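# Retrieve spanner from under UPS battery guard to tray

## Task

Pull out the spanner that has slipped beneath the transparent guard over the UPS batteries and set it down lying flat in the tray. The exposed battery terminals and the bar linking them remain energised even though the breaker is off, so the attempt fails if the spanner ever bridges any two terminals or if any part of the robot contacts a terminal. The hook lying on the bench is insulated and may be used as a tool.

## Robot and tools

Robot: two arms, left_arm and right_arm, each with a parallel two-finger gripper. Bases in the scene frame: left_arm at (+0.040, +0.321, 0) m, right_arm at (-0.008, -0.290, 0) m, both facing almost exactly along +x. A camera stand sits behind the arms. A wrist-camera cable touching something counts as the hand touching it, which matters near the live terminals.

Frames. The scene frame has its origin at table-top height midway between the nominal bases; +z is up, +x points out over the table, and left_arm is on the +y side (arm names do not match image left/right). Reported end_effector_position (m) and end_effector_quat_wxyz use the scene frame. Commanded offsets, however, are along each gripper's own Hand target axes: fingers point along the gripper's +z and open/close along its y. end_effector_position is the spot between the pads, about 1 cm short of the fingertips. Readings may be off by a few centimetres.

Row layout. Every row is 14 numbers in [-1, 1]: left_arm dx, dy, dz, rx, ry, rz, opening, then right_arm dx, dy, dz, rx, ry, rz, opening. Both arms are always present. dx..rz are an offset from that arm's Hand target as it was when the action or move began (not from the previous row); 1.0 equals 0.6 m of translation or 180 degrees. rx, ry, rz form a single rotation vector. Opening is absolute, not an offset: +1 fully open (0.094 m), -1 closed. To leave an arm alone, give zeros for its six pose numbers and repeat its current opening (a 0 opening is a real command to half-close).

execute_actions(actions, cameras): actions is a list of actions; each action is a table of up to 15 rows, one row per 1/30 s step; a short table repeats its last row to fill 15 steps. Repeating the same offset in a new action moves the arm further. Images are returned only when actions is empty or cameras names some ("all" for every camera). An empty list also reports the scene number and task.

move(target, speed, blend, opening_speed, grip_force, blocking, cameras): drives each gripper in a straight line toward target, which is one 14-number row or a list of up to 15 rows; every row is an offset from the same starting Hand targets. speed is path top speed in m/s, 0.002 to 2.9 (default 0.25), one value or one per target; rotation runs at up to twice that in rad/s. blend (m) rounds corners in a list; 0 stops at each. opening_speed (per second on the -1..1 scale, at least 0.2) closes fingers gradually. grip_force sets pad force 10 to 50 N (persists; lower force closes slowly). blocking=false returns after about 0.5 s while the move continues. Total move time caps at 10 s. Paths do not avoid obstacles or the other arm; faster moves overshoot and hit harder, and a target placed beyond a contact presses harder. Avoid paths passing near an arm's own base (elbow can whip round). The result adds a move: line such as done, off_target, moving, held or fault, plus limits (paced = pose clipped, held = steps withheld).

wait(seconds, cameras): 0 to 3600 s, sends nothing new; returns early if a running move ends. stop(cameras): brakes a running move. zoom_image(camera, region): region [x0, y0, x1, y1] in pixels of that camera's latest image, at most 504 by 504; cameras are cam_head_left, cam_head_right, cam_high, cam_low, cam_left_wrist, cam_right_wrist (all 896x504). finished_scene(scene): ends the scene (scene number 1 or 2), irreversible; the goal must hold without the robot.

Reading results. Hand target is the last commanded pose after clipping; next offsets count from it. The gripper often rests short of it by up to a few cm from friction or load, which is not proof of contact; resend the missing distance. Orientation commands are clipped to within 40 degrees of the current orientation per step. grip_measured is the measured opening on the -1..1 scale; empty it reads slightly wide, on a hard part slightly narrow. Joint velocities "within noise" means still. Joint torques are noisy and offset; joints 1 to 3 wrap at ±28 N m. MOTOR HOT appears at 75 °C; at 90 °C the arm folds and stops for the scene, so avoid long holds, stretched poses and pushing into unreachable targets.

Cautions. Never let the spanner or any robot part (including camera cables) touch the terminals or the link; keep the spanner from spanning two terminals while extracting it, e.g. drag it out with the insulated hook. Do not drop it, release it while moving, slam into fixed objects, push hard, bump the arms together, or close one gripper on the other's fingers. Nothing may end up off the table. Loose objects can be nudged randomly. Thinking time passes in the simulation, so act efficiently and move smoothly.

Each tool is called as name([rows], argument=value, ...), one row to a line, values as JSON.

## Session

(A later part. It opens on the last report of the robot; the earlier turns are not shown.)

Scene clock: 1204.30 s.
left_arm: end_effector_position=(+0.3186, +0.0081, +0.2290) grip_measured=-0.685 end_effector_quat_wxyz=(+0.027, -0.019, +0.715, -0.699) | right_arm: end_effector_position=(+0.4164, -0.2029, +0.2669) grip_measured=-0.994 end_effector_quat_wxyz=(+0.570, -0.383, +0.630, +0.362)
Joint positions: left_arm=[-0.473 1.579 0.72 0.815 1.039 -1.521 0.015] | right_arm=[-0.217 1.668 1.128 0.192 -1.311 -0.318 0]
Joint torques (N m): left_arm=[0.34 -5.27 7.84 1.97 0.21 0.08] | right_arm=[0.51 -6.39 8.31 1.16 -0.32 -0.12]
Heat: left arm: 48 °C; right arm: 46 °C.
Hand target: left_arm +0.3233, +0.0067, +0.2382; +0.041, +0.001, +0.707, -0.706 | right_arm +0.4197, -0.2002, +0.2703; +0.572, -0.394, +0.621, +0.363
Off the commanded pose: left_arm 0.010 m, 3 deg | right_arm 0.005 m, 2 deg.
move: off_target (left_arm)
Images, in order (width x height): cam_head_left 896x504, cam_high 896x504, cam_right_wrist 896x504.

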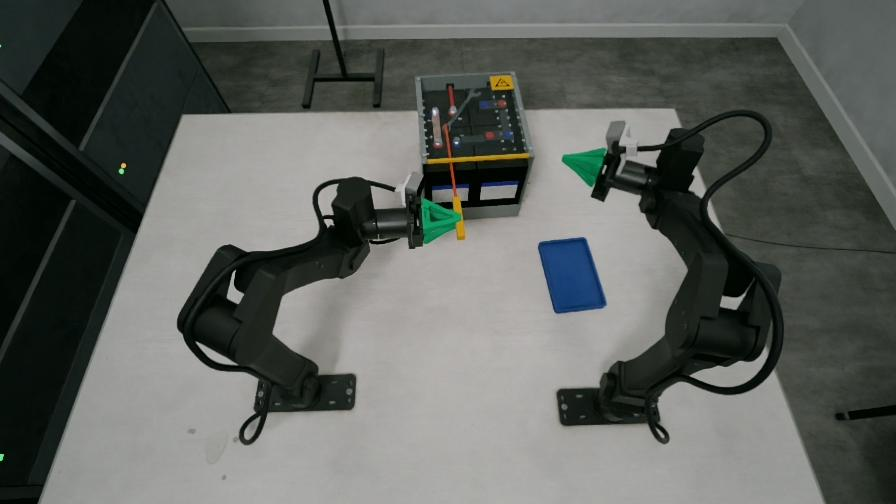

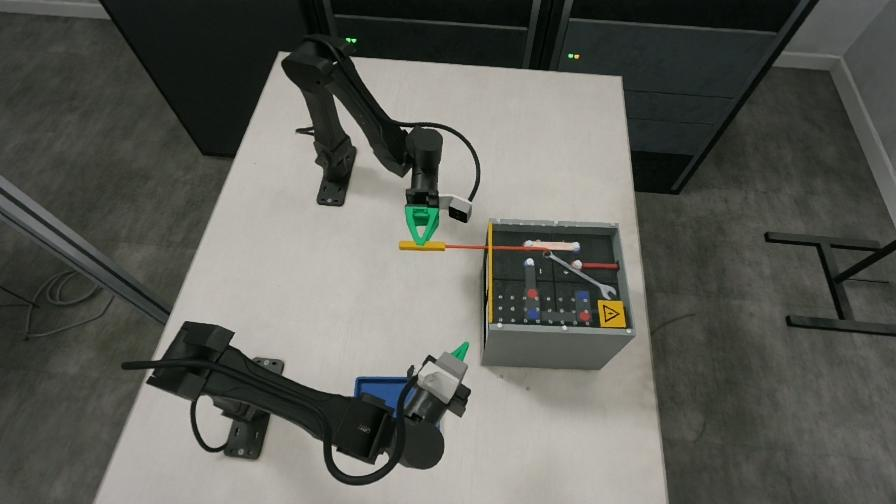

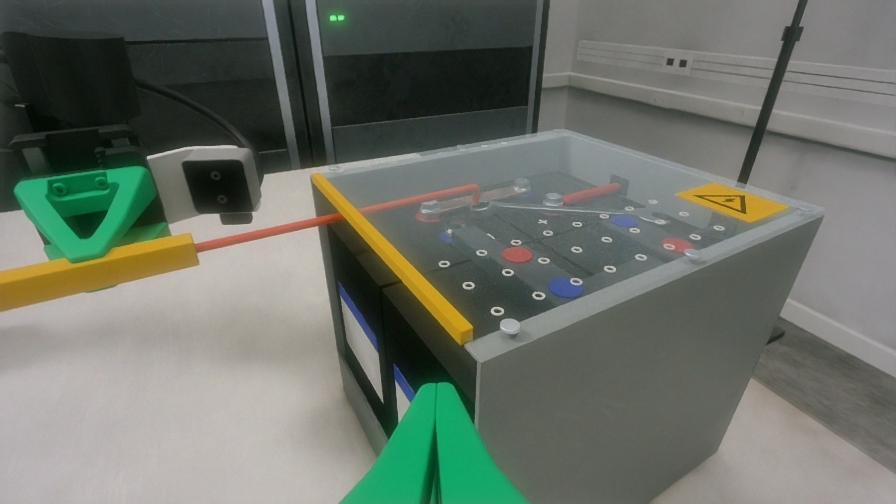

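move(target=[-0.0058, 0.0004, 0.0047, 0, 0, 0, -1, 0, 0, 0, 0, 0, 0, -1], speed=0.04, cameras=["cam_head_left", "cam_right_wrist", "cam_high"])

zoom_image(camera="cam_right_wrist", region=[450, 180, 510, 225])

zoom_image(camera="cam_head_left", region=[420, 100, 480, 160])

zoom_image(camera="cam_high", region=[520, 235, 580, 275])

Scene clock: 1282.47 s.
left_arm: end_effector_position=(+0.3224, +0.0062, +0.2292) grip_measured=-0.685 end_effector_quat_wxyz=(+0.027, -0.019, +0.715, -0.699) | right_arm: end_effector_position=(+0.4164, -0.2029, +0.2669) grip_measured=-0.994 end_effector_quat_wxyz=(+0.570, -0.383, +0.630, +0.362)
Joint positions: left_arm=[-0.473 1.596 0.737 0.815 1.04 -1.521 0.015] | right_arm=[-0.217 1.668 1.128 0.192 -1.311 -0.318 0]
Joint torques (N m): left_arm=[0.14 -5.41 7.83 1.98 0.18 0.08] | right_arm=[0.58 -6.27 8.29 1.16 -0.34 -0.18]
Heat: left arm: 48 °C; right arm: 46 °C.
Hand target: left_arm +0.3269, +0.0041, +0.2381; +0.041, +0.000, +0.707, -0.706 | right_arm +0.4197, -0.2002, +0.2703; +0.572, -0.394, +0.621, +0.363
Off the commanded pose: left_arm 0.010 m, 3 deg | right_arm 0.005 m, 2 deg.
move: off_target (left_arm)
Images, in order (width x height): cam_head_left 896x504, cam_high 896x504, cam_right_wrist 896x504.

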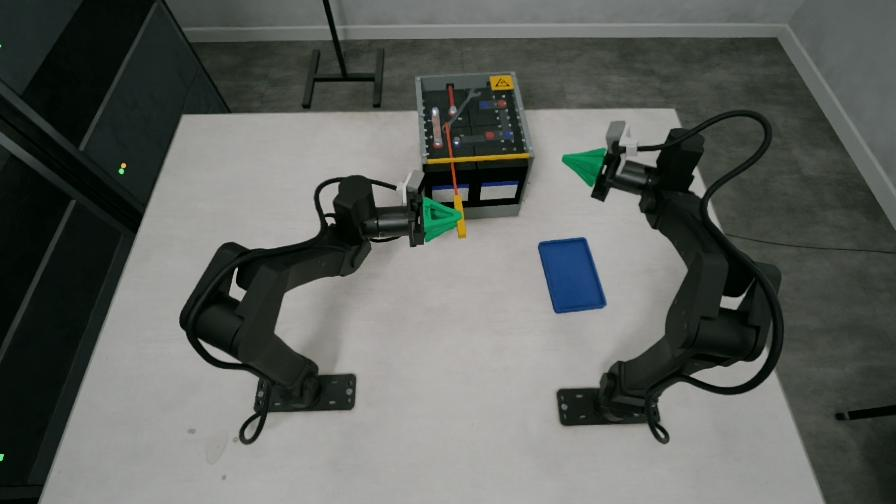

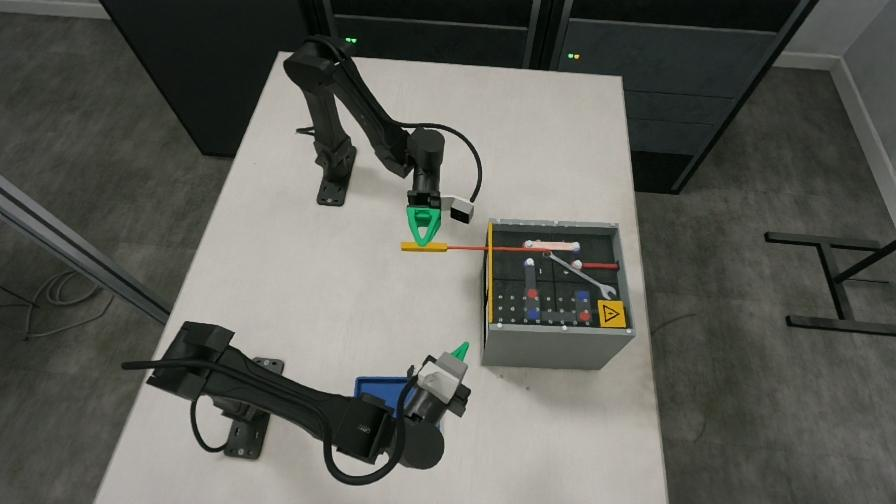

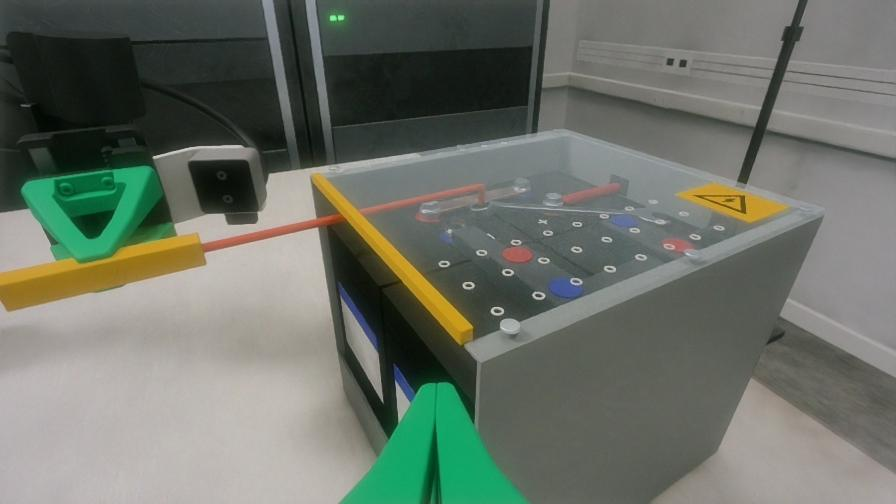

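Scaled by 8.400 from the camera's image (finer frame: 1280x720).

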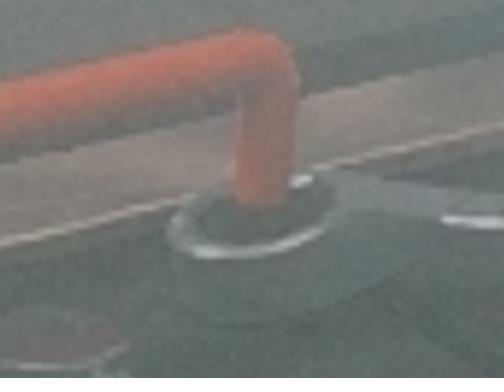

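Scaled by 8.400 from the camera's image (finer frame: 1280x720).

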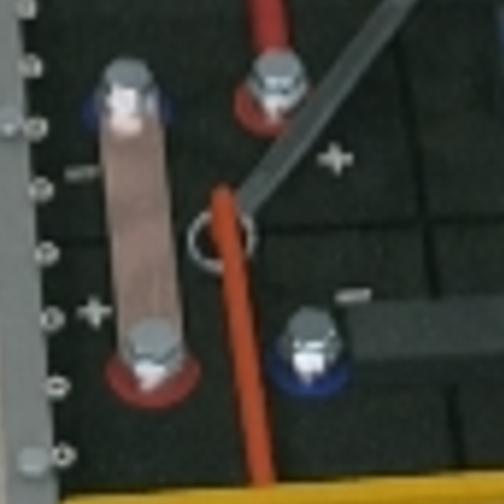

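Scaled by 8.400 from the camera's image (finer frame: 1280x720).

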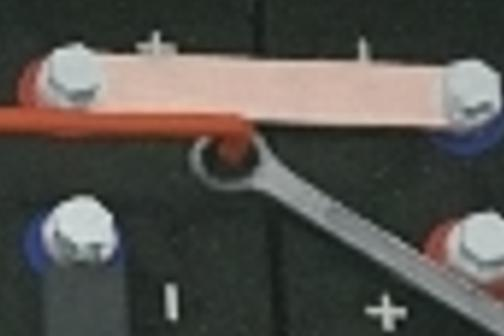

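move(target=[0, 0, 0, 0, 0, -0.0083, -1, 0, 0, 0, 0, 0, 0, -1], speed=0.04, cameras=["cam_right_wrist", "cam_high"])

zoom_image(camera="cam_right_wrist", region=[450, 180, 510, 225])

zoom_image(camera="cam_high", region=[520, 235, 580, 275])

Scene clock: 1305.27 s.
left_arm: end_effector_position=(+0.3224, +0.0062, +0.2292) grip_measured=-0.685 end_effector_quat_wxyz=(+0.021, -0.025, +0.714, -0.699) | right_arm: end_effector_position=(+0.4164, -0.2029, +0.2669) grip_measured=-0.994 end_effector_quat_wxyz=(+0.570, -0.383, +0.630, +0.362)
Joint positions: left_arm=[-0.473 1.596 0.737 0.815 1.04 -1.538 0.015] | right_arm=[-0.217 1.668 1.128 0.192 -1.311 -0.318 0]
Joint torques (N m): left_arm=[0.14 -5.39 7.86 1.97 0.18 0.01] | right_arm=[0.51 -6.38 8.14 1.2 -0.32 -0.14]
Heat: left arm: 48 °C; right arm: 46 °C.
Hand target: left_arm +0.3269, +0.0041, +0.2380; +0.032, -0.009, +0.707, -0.706 | right_arm +0.4197, -0.2002, +0.2703; +0.572, -0.394, +0.621, +0.363
Off the commanded pose: left_arm 0.010 m, 3 deg | right_arm 0.005 m, 2 deg.
move: off_target (left_arm)
Images, in order (width x height): cam_high 896x504, cam_right_wrist 896x504.

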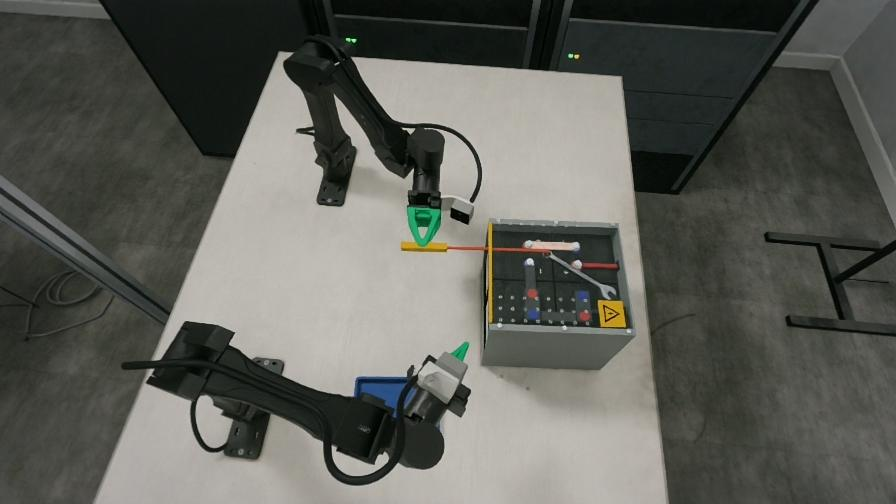

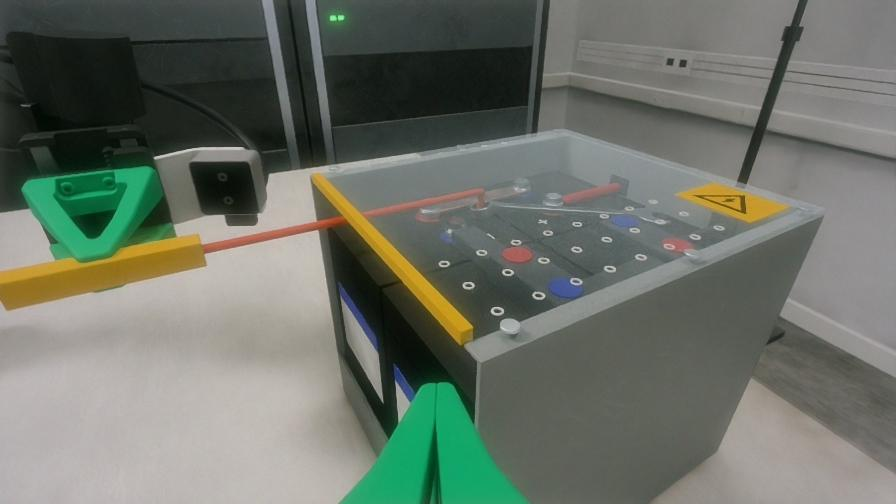

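Scaled by 8.400 from the camera's image (finer frame: 1280x720).

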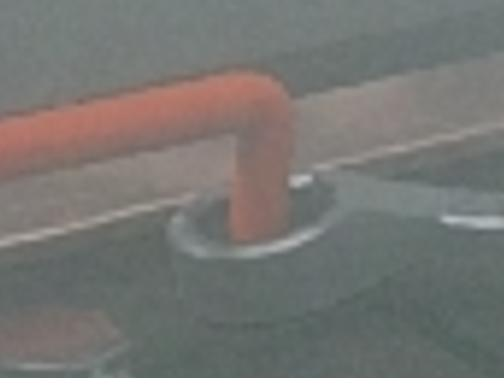

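Scaled by 8.400 from the camera's image (finer frame: 1280x720).

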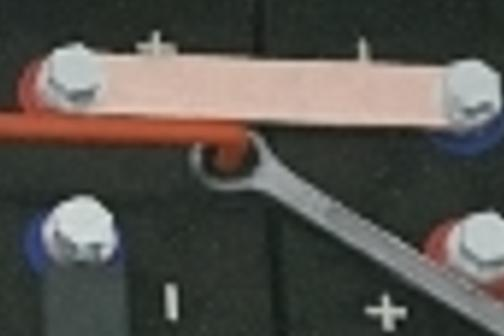

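move(target=[0.0166, -0.0005, 0, 0, 0, -0.0033, -1, 0, 0, 0, 0, 0, 0, -1], speed=0.04)

Scene clock: 1518.13 s.
left_arm: end_effector_position=(+0.3200, +0.0040, +0.2296) grip_measured=-0.685 end_effector_quat_wxyz=(+0.015, -0.025, +0.714, -0.700) | right_arm: end_effector_position=(+0.4164, -0.2029, +0.2669) grip_measured=-0.994 end_effector_quat_wxyz=(+0.570, -0.383, +0.630, +0.362)
Joint positions: left_arm=[-0.48 1.596 0.737 0.819 1.04 -1.55 0.015] | right_arm=[-0.217 1.668 1.128 0.192 -1.311 -0.318 0]
Joint torques (N m): left_arm=[-0.58 -7.99 5.03 1.98 0.01 0] | right_arm=[0.44 -6.3 8.29 1.17 -0.33 -0.11]
Heat: left arm: 48 °C; right arm: 47 °C.
Hand target: left_arm +0.3169, +0.0035, +0.2380; +0.028, -0.012, +0.707, -0.706 | right_arm +0.4197, -0.2002, +0.2703; +0.572, -0.394, +0.621, +0.363
Off the commanded pose: left_arm 0.009 m, 2 deg | right_arm 0.005 m, 2 deg.
move: done

move(target=[0.0133, -0.0003, -0.0033, 0, 0, 0, -1, 0, 0, 0, 0, 0, 0, -1], speed=0.04, cameras=["cam_head_left", "cam_right_wrist"])

zoom_image(camera="cam_right_wrist", region=[430, 170, 520, 240])

zoom_image(camera="cam_head_left", region=[420, 80, 500, 160])

Scene clock: 1542.73 s.
left_arm: end_effector_position=(+0.3140, +0.0045, +0.2266) grip_measured=-0.685 end_effector_quat_wxyz=(+0.014, -0.026, +0.714, -0.699) | right_arm: end_effector_position=(+0.4164, -0.2029, +0.2669) grip_measured=-0.994 end_effector_quat_wxyz=(+0.570, -0.383, +0.630, +0.362)
Joint positions: left_arm=[-0.488 1.582 0.71 0.828 1.033 -1.55 0.015] | right_arm=[-0.217 1.668 1.128 0.192 -1.311 -0.318 0]
Joint torques (N m): left_arm=[-0.64 -9.22 4.71 1.89 -0.01 -0.01] | right_arm=[0.44 -6.27 8.39 1.15 -0.33 -0.12]
Heat: left arm: 49 °C; right arm: 47 °C.
Hand target: left_arm +0.3089, +0.0051, +0.2382; +0.029, -0.012, +0.707, -0.706 | right_arm +0.4197, -0.2002, +0.2703; +0.572, -0.394, +0.621, +0.363
Off the commanded pose: left_arm 0.013 m, 3 deg | right_arm 0.005 m, 2 deg.
move: off_target (left_arm)

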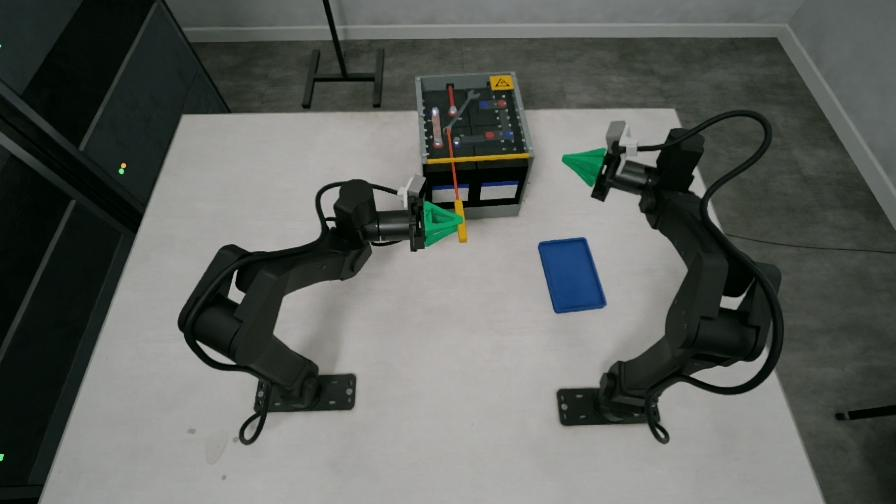

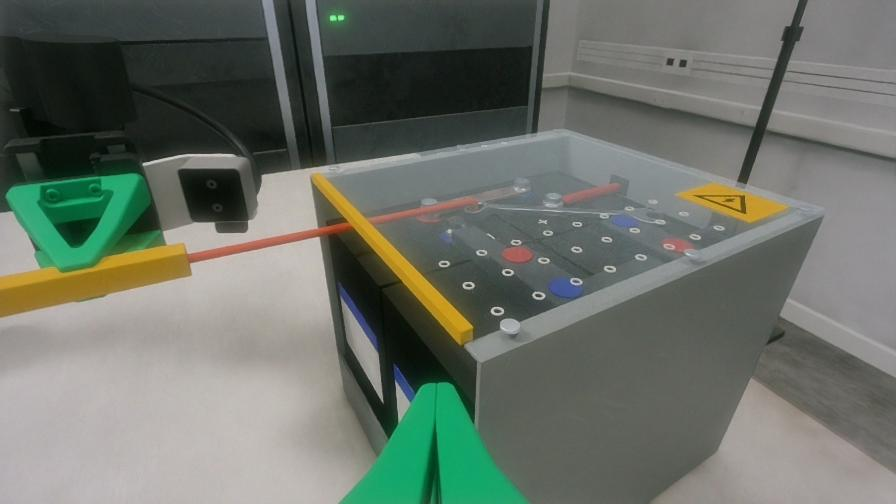

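Scaled by 5.600 from the camera's image (finer frame: 1280x720).

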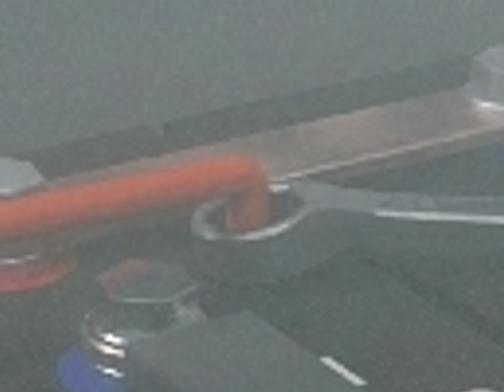

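Scaled by 6.300 from the camera's image (finer frame: 1280x720).

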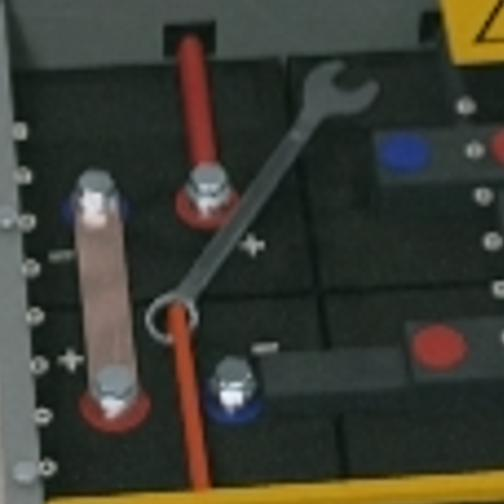

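move(target=[0.0132, -0.0053, -0.0042, 0, 0, 0.004, -1, 0, 0, 0, 0, 0, 0, -1], speed=0.04, cameras=["cam_head_left", "cam_right_wrist"])

zoom_image(camera="cam_right_wrist", region=[430, 170, 520, 240])

zoom_image(camera="cam_head_left", region=[420, 80, 500, 160])

Scene clock: 1585.77 s.
left_arm: end_effector_position=(+0.3054, +0.0063, +0.2324) grip_measured=-0.685 end_effector_quat_wxyz=(+0.018, -0.021, +0.712, -0.702) | right_arm: end_effector_position=(+0.4164, -0.2029, +0.2669) grip_measured=-0.994 end_effector_quat_wxyz=(+0.570, -0.383, +0.630, +0.362)
Joint positions: left_arm=[-0.495 1.542 0.686 0.828 1.027 -1.55 0.015] | right_arm=[-0.217 1.668 1.128 0.192 -1.311 -0.318 0]
Joint torques (N m): left_arm=[-0.57 -8.8 4.79 1.75 -0.03 0.1] | right_arm=[0.44 -6.26 8.36 1.16 -0.33 -0.15]
Heat: left arm: 47 °C; right arm: 47 °C.
Hand target: left_arm +0.3007, +0.0071, +0.2410; +0.033, -0.008, +0.707, -0.706 | right_arm +0.4197, -0.2002, +0.2703; +0.572, -0.394, +0.621, +0.363
Off the commanded pose: left_arm 0.010 m, 2 deg | right_arm 0.005 m, 2 deg.
move: done

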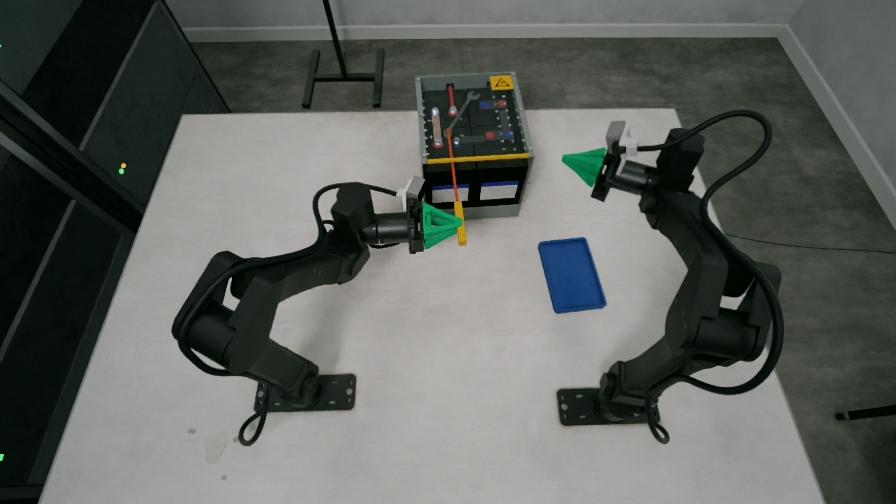

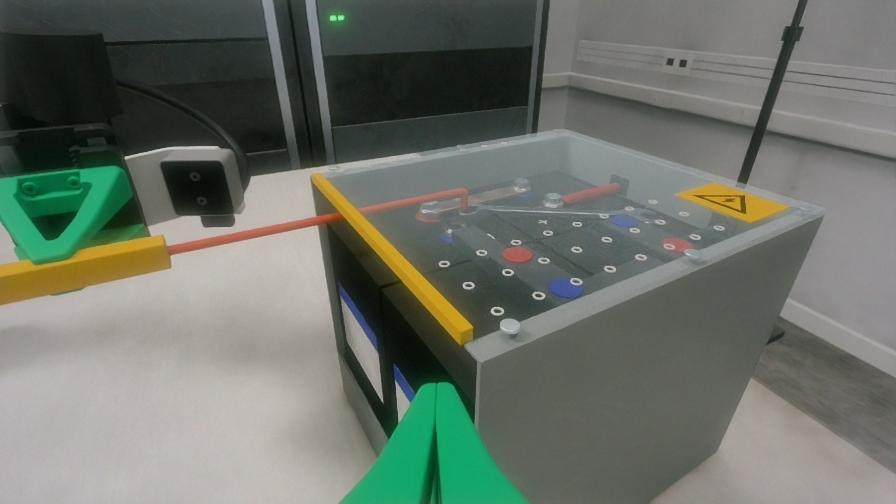

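Scaled by 5.600 from the camera's image (finer frame: 1280x720).

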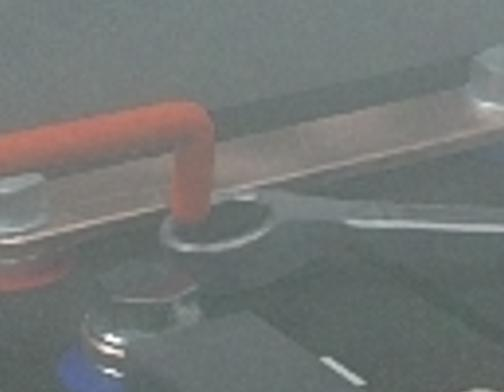

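Scaled by 6.300 from the camera's image (finer frame: 1280x720).

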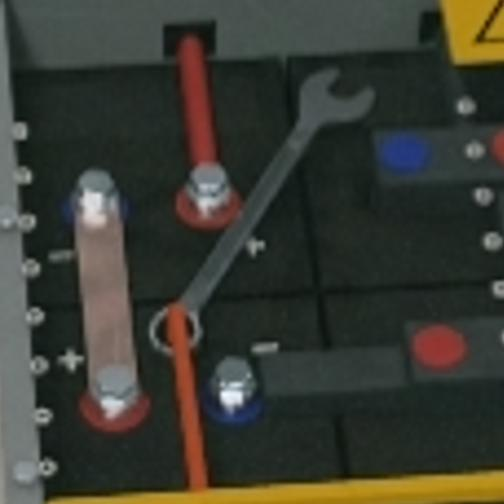

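move(target=[0, 0, 0, 0, 0, -0.0091, -1, 0, 0, 0, 0, 0, 0, -1], speed=0.04, cameras=["cam_right_wrist"])

zoom_image(camera="cam_right_wrist", region=[430, 170, 520, 240])

Scene clock: 1597.60 s.
left_arm: end_effector_position=(+0.3058, +0.0063, +0.2324) grip_measured=-0.685 end_effector_quat_wxyz=(+0.015, -0.025, +0.712, -0.702) | right_arm: end_effector_position=(+0.4164, -0.2029, +0.2669) grip_measured=-0.994 end_effector_quat_wxyz=(+0.570, -0.383, +0.630, +0.362)
Joint positions: left_arm=[-0.495 1.542 0.686 0.828 1.025 -1.56 0.015] | right_arm=[-0.217 1.668 1.128 0.192 -1.311 -0.318 0]
Joint torques (N m): left_arm=[-0.61 -8.81 4.82 1.74 -0.01 -0.06] | right_arm=[0.55 -6.35 8.34 1.16 -0.3 -0.15]
Heat: left arm: 47 °C; right arm: 47 °C.
Hand target: left_arm +0.3007, +0.0071, +0.2410; +0.023, -0.018, +0.707, -0.706 | right_arm +0.4197, -0.2002, +0.2703; +0.572, -0.394, +0.621, +0.363
Off the commanded pose: left_arm 0.010 m, 1 deg | right_arm 0.005 m, 2 deg.
move: done

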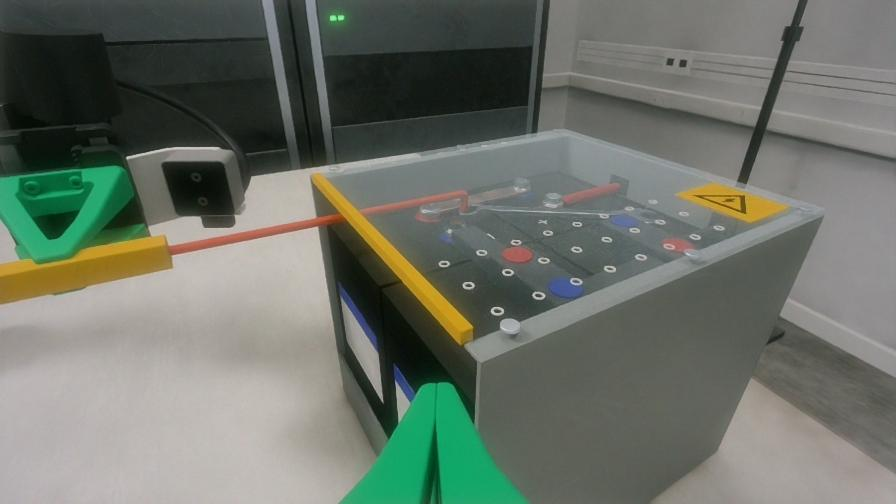

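Scaled by 5.600 from the camera's image (finer frame: 1280x720).

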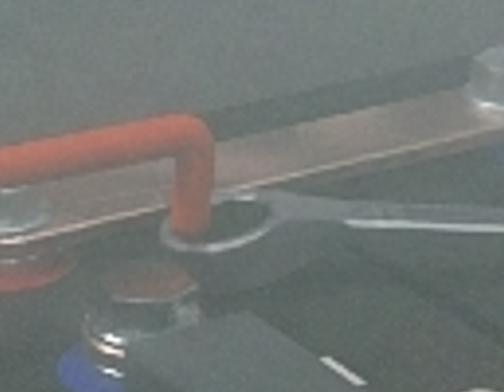

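move(target=[0.0132, 0.0014, -0.001, 0, 0, -0.0032, -1, 0, 0, 0, 0, 0, 0, -1], speed=0.04, cameras=["cam_head_left", "cam_right_wrist"])

zoom_image(camera="cam_right_wrist", region=[430, 170, 520, 240])

zoom_image(camera="cam_head_left", region=[420, 80, 500, 160])

Scene clock: 1607.57 s.
left_arm: end_effector_position=(+0.2978, +0.0065, +0.2331) grip_measured=-0.685 end_effector_quat_wxyz=(+0.014, -0.026, +0.711, -0.702) | right_arm: end_effector_position=(+0.4164, -0.2029, +0.2669) grip_measured=-0.994 end_effector_quat_wxyz=(+0.570, -0.383, +0.630, +0.362)
Joint positions: left_arm=[-0.508 1.514 0.661 0.828 1.014 -1.567 0.015] | right_arm=[-0.217 1.668 1.128 0.192 -1.311 -0.318 0]
Joint torques (N m): left_arm=[-0.64 -8.35 4.67 1.77 -0.04 -0.08] | right_arm=[0.51 -6.41 8.34 1.19 -0.32 -0.17]
Heat: left arm: 46 °C; right arm: 47 °C.
Hand target: left_arm +0.2928, +0.0073, +0.2403; +0.019, -0.021, +0.707, -0.707 | right_arm +0.4197, -0.2002, +0.2703; +0.572, -0.394, +0.621, +0.363
Off the commanded pose: left_arm 0.009 m, 1 deg | right_arm 0.005 m, 2 deg.
move: done

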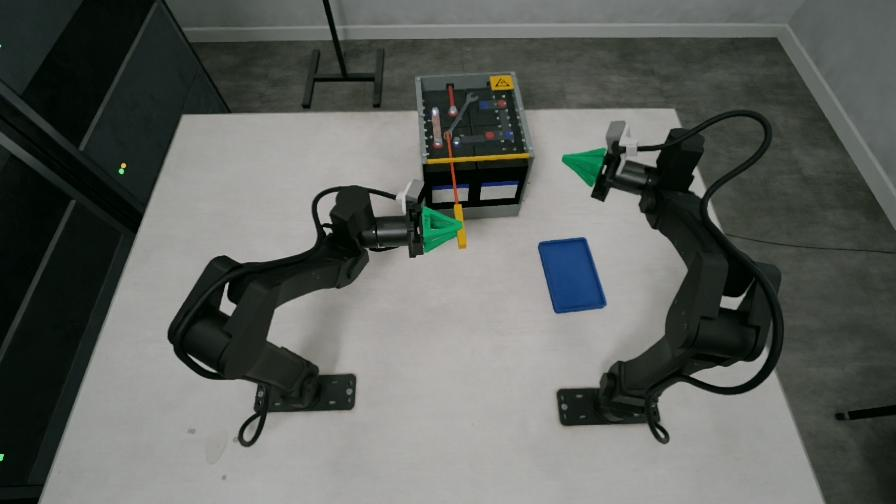

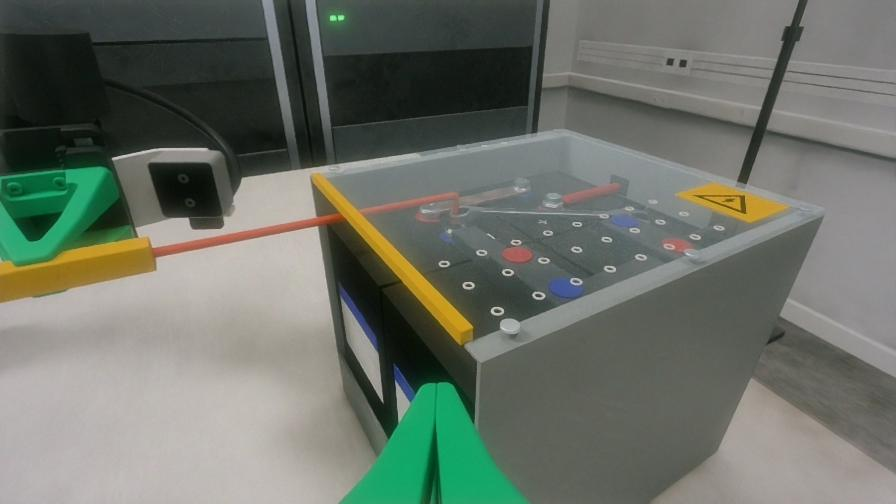

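Scaled by 5.600 from the camera's image (finer frame: 1280x720).

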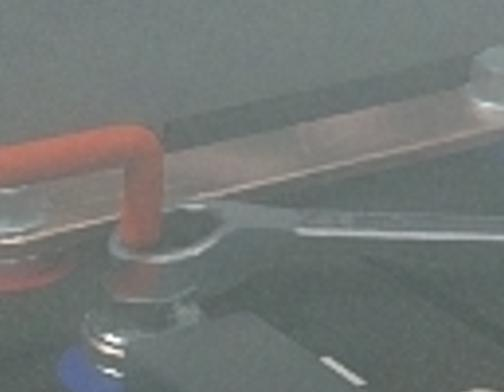

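Scaled by 6.300 from the camera's image (finer frame: 1280x720).

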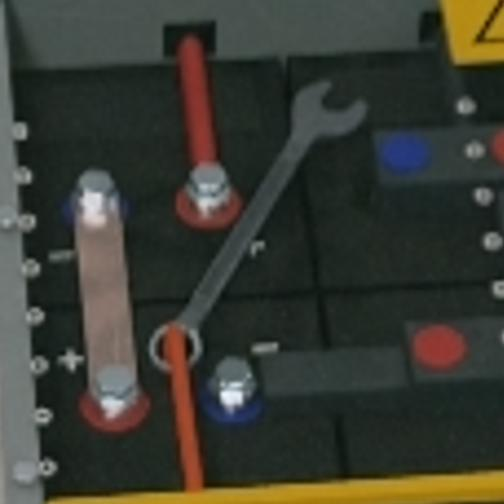

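move(target=[0.0167, 0.0026, -0.005, 0, 0, -0.0025, -1, 0, 0, 0, 0, 0, 0, -1], speed=0.04, cameras=["cam_head_left", "cam_right_wrist"])

zoom_image(camera="cam_right_wrist", region=[410, 170, 500, 240])

zoom_image(camera="cam_head_left", region=[420, 80, 500, 160])

Scene clock: 1645.73 s.
left_arm: end_effector_position=(+0.2874, +0.0089, +0.2324) grip_measured=-0.685 end_effector_quat_wxyz=(+0.012, -0.028, +0.711, -0.702) | right_arm: end_effector_position=(+0.4164, -0.2029, +0.2669) grip_measured=-0.994 end_effector_quat_wxyz=(+0.570, -0.383, +0.630, +0.362)
Joint positions: left_arm=[-0.518 1.475 0.622 0.829 1.003 -1.572 0.015] | right_arm=[-0.217 1.668 1.128 0.192 -1.311 -0.318 0]
Joint torques (N m): left_arm=[-0.64 -7.83 4.6 1.78 -0.03 -0.11] | right_arm=[0.46 -6.11 8.12 1.22 -0.33 -0.12]
Heat: left arm: 46 °C; right arm: 47 °C.
Hand target: left_arm +0.2826, +0.0097, +0.2387; +0.017, -0.024, +0.707, -0.707 | right_arm +0.4197, -0.2002, +0.2703; +0.572, -0.394, +0.621, +0.363
Off the commanded pose: left_arm 0.008 m, 1 deg | right_arm 0.005 m, 2 deg.
move: done

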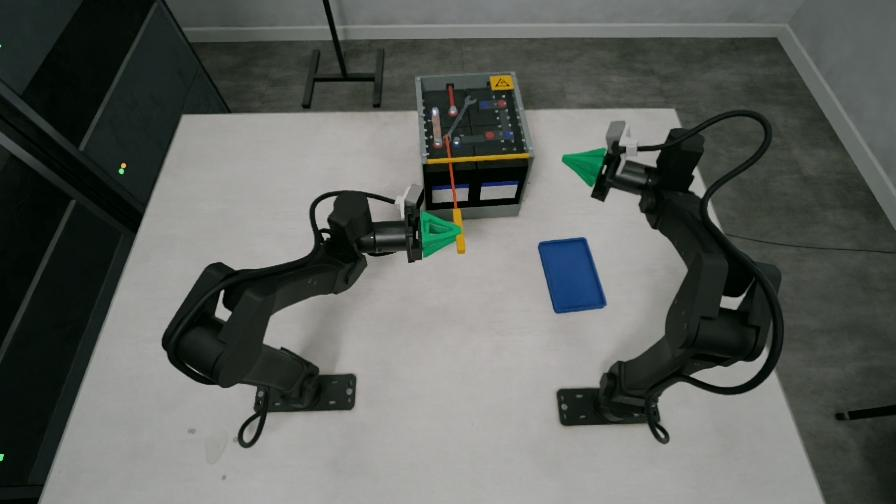

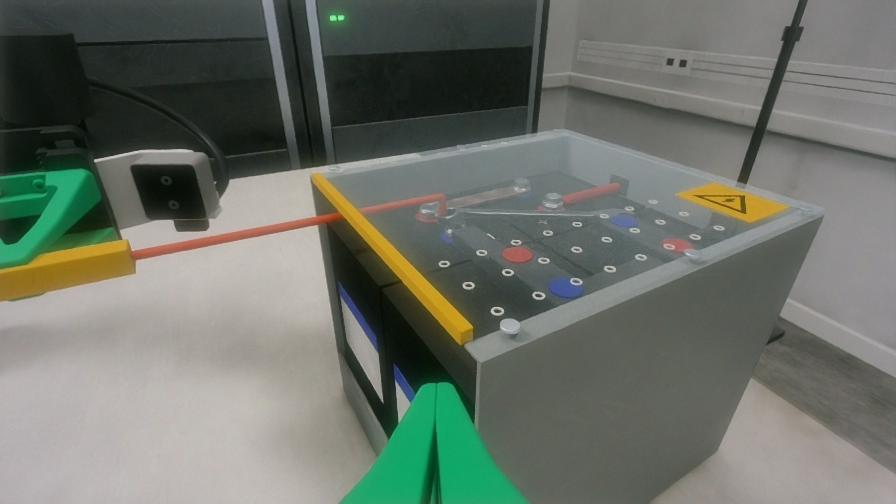

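Scaled by 5.600 from the camera's image (finer frame: 1280x720).

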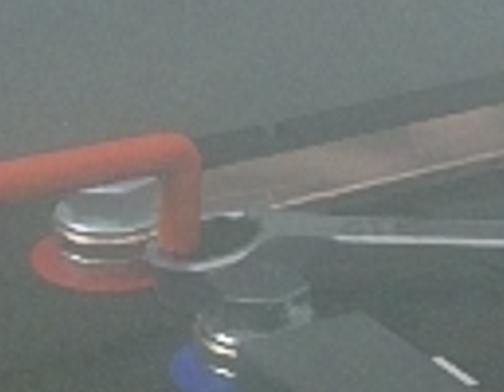

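Scaled by 6.300 from the camera's image (finer frame: 1280x720).

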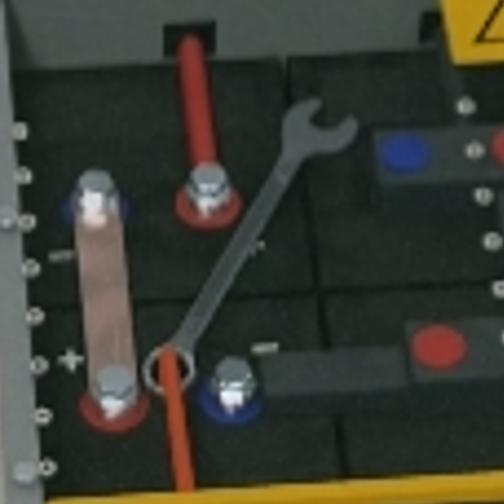

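move(target=[0.0167, 0.0013, 0.0012, 0, 0, 0, -1, 0, 0, 0, 0, 0, 0, -1], speed=0.04, cameras=["cam_head_left", "cam_right_wrist"])

zoom_image(camera="cam_right_wrist", region=[410, 170, 500, 240])

zoom_image(camera="cam_head_left", region=[420, 80, 500, 160])

Scene clock: 1659.93 s.
left_arm: end_effector_position=(+0.2767, +0.0073, +0.2305) grip_measured=-0.685 end_effector_quat_wxyz=(+0.007, -0.031, +0.712, -0.702) | right_arm: end_effector_position=(+0.4164, -0.2029, +0.2669) grip_measured=-0.994 end_effector_quat_wxyz=(+0.570, -0.383, +0.630, +0.362)
Joint positions: left_arm=[-0.543 1.445 0.59 0.83 0.981 -1.584 0.015] | right_arm=[-0.217 1.668 1.128 0.192 -1.311 -0.318 0]
Joint torques (N m): left_arm=[-0.59 -7.75 4.83 1.78 -0.05 -0.01] | right_arm=[0.44 -6.38 8.38 1.17 -0.32 -0.17]
Heat: left arm: 46 °C; right arm: 47 °C.
Hand target: left_arm +0.2726, +0.0083, +0.2380; +0.016, -0.024, +0.707, -0.707 | right_arm +0.4197, -0.2002, +0.2703; +0.572, -0.394, +0.621, +0.363
Off the commanded pose: left_arm 0.009 m, 2 deg | right_arm 0.005 m, 2 deg.
move: done

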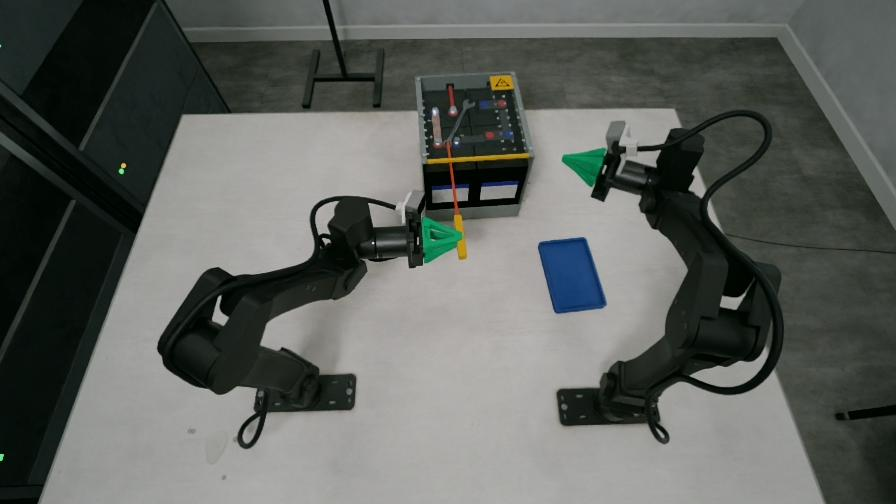

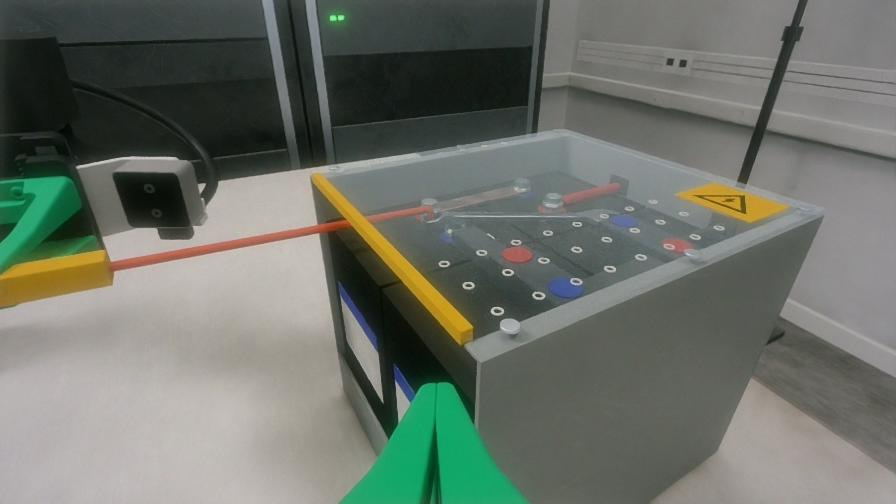

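Scaled by 5.600 from the camera's image (finer frame: 1280x720).

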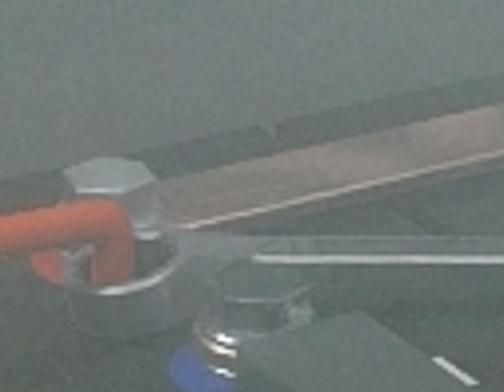

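Scaled by 6.300 from the camera's image (finer frame: 1280x720).

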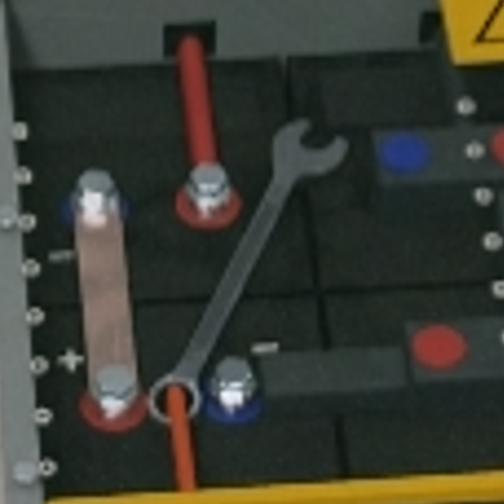

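move(target=[0.0134, -0.0032, -0.0058, 0, 0, 0, -1, 0, 0, 0, 0, 0, 0, -1], speed=0.04, cameras=["cam_head_left", "cam_right_wrist"])

zoom_image(camera="cam_right_wrist", region=[390, 170, 480, 240])

zoom_image(camera="cam_head_left", region=[420, 80, 500, 160])

Scene clock: 1688.30 s.
left_arm: end_effector_position=(+0.2686, +0.0104, +0.2350) grip_measured=-0.685 end_effector_quat_wxyz=(+0.010, -0.029, +0.709, -0.704) | right_arm: end_effector_position=(+0.4164, -0.2029, +0.2669) grip_measured=-0.994 end_effector_quat_wxyz=(+0.570, -0.383, +0.630, +0.362)
Joint positions: left_arm=[-0.549 1.401 0.565 0.822 0.974 -1.586 0.015] | right_arm=[-0.217 1.668 1.128 0.192 -1.311 -0.318 0]
Joint torques (N m): left_arm=[-0.61 -7.27 4.94 1.67 -0.05 0.01] | right_arm=[0.49 -6.2 8.27 1.18 -0.34 -0.18]
Heat: left arm: 45 °C; right arm: 47 °C.
Hand target: left_arm +0.2645, +0.0114, +0.2400; +0.017, -0.024, +0.707, -0.707 | right_arm +0.4197, -0.2002, +0.2703; +0.572, -0.394, +0.621, +0.363
Off the commanded pose: left_arm 0.007 m, 1 deg | right_arm 0.005 m, 2 deg.
move: done

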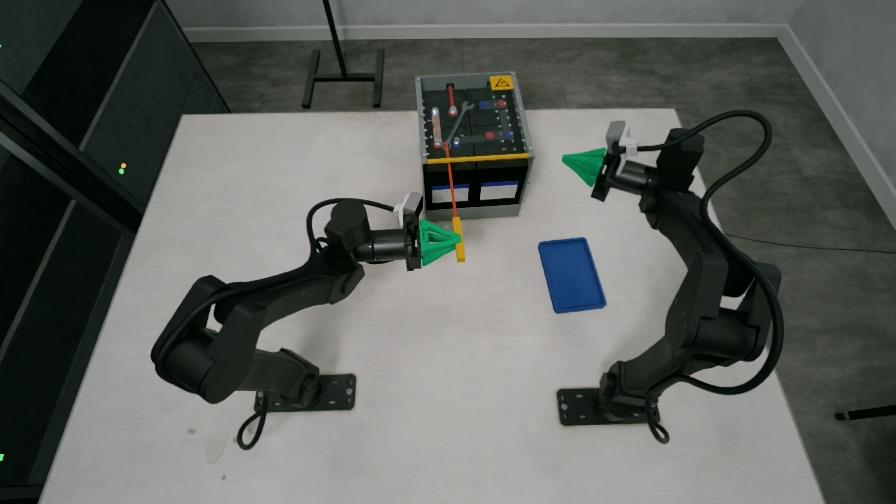

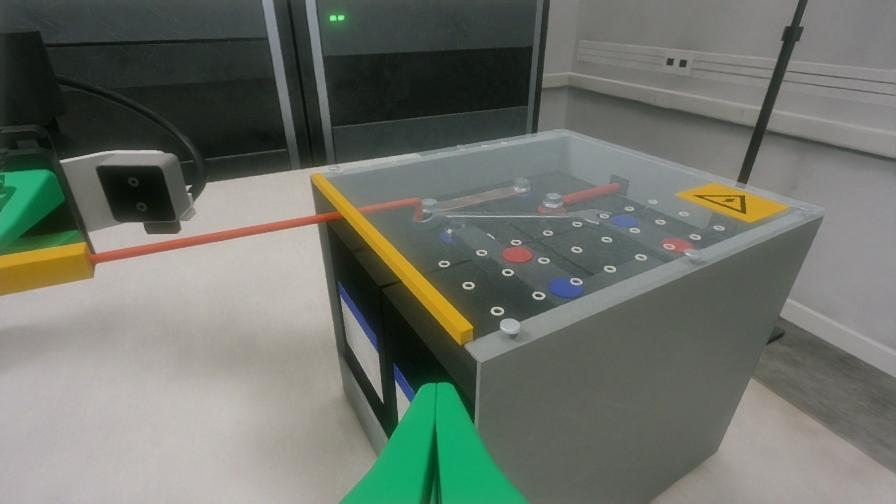

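Scaled by 5.600 from the camera's image (finer frame: 1280x720).

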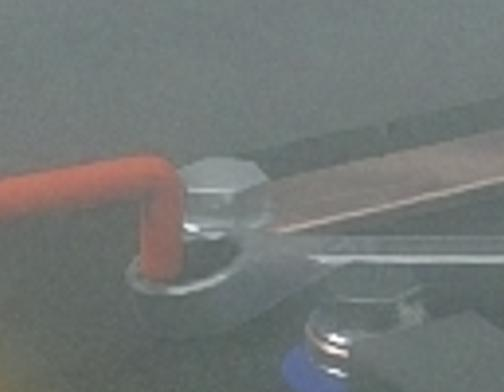

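Scaled by 6.300 from the camera's image (finer frame: 1280x720).

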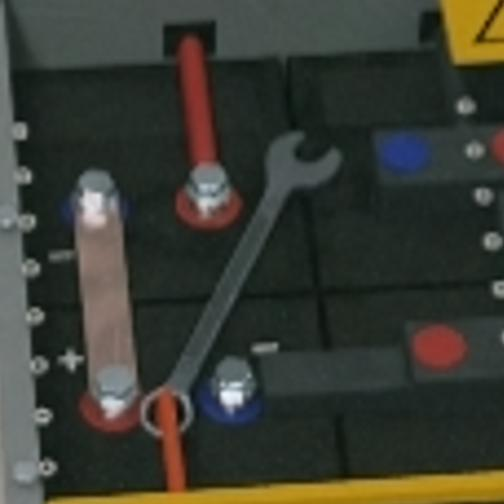

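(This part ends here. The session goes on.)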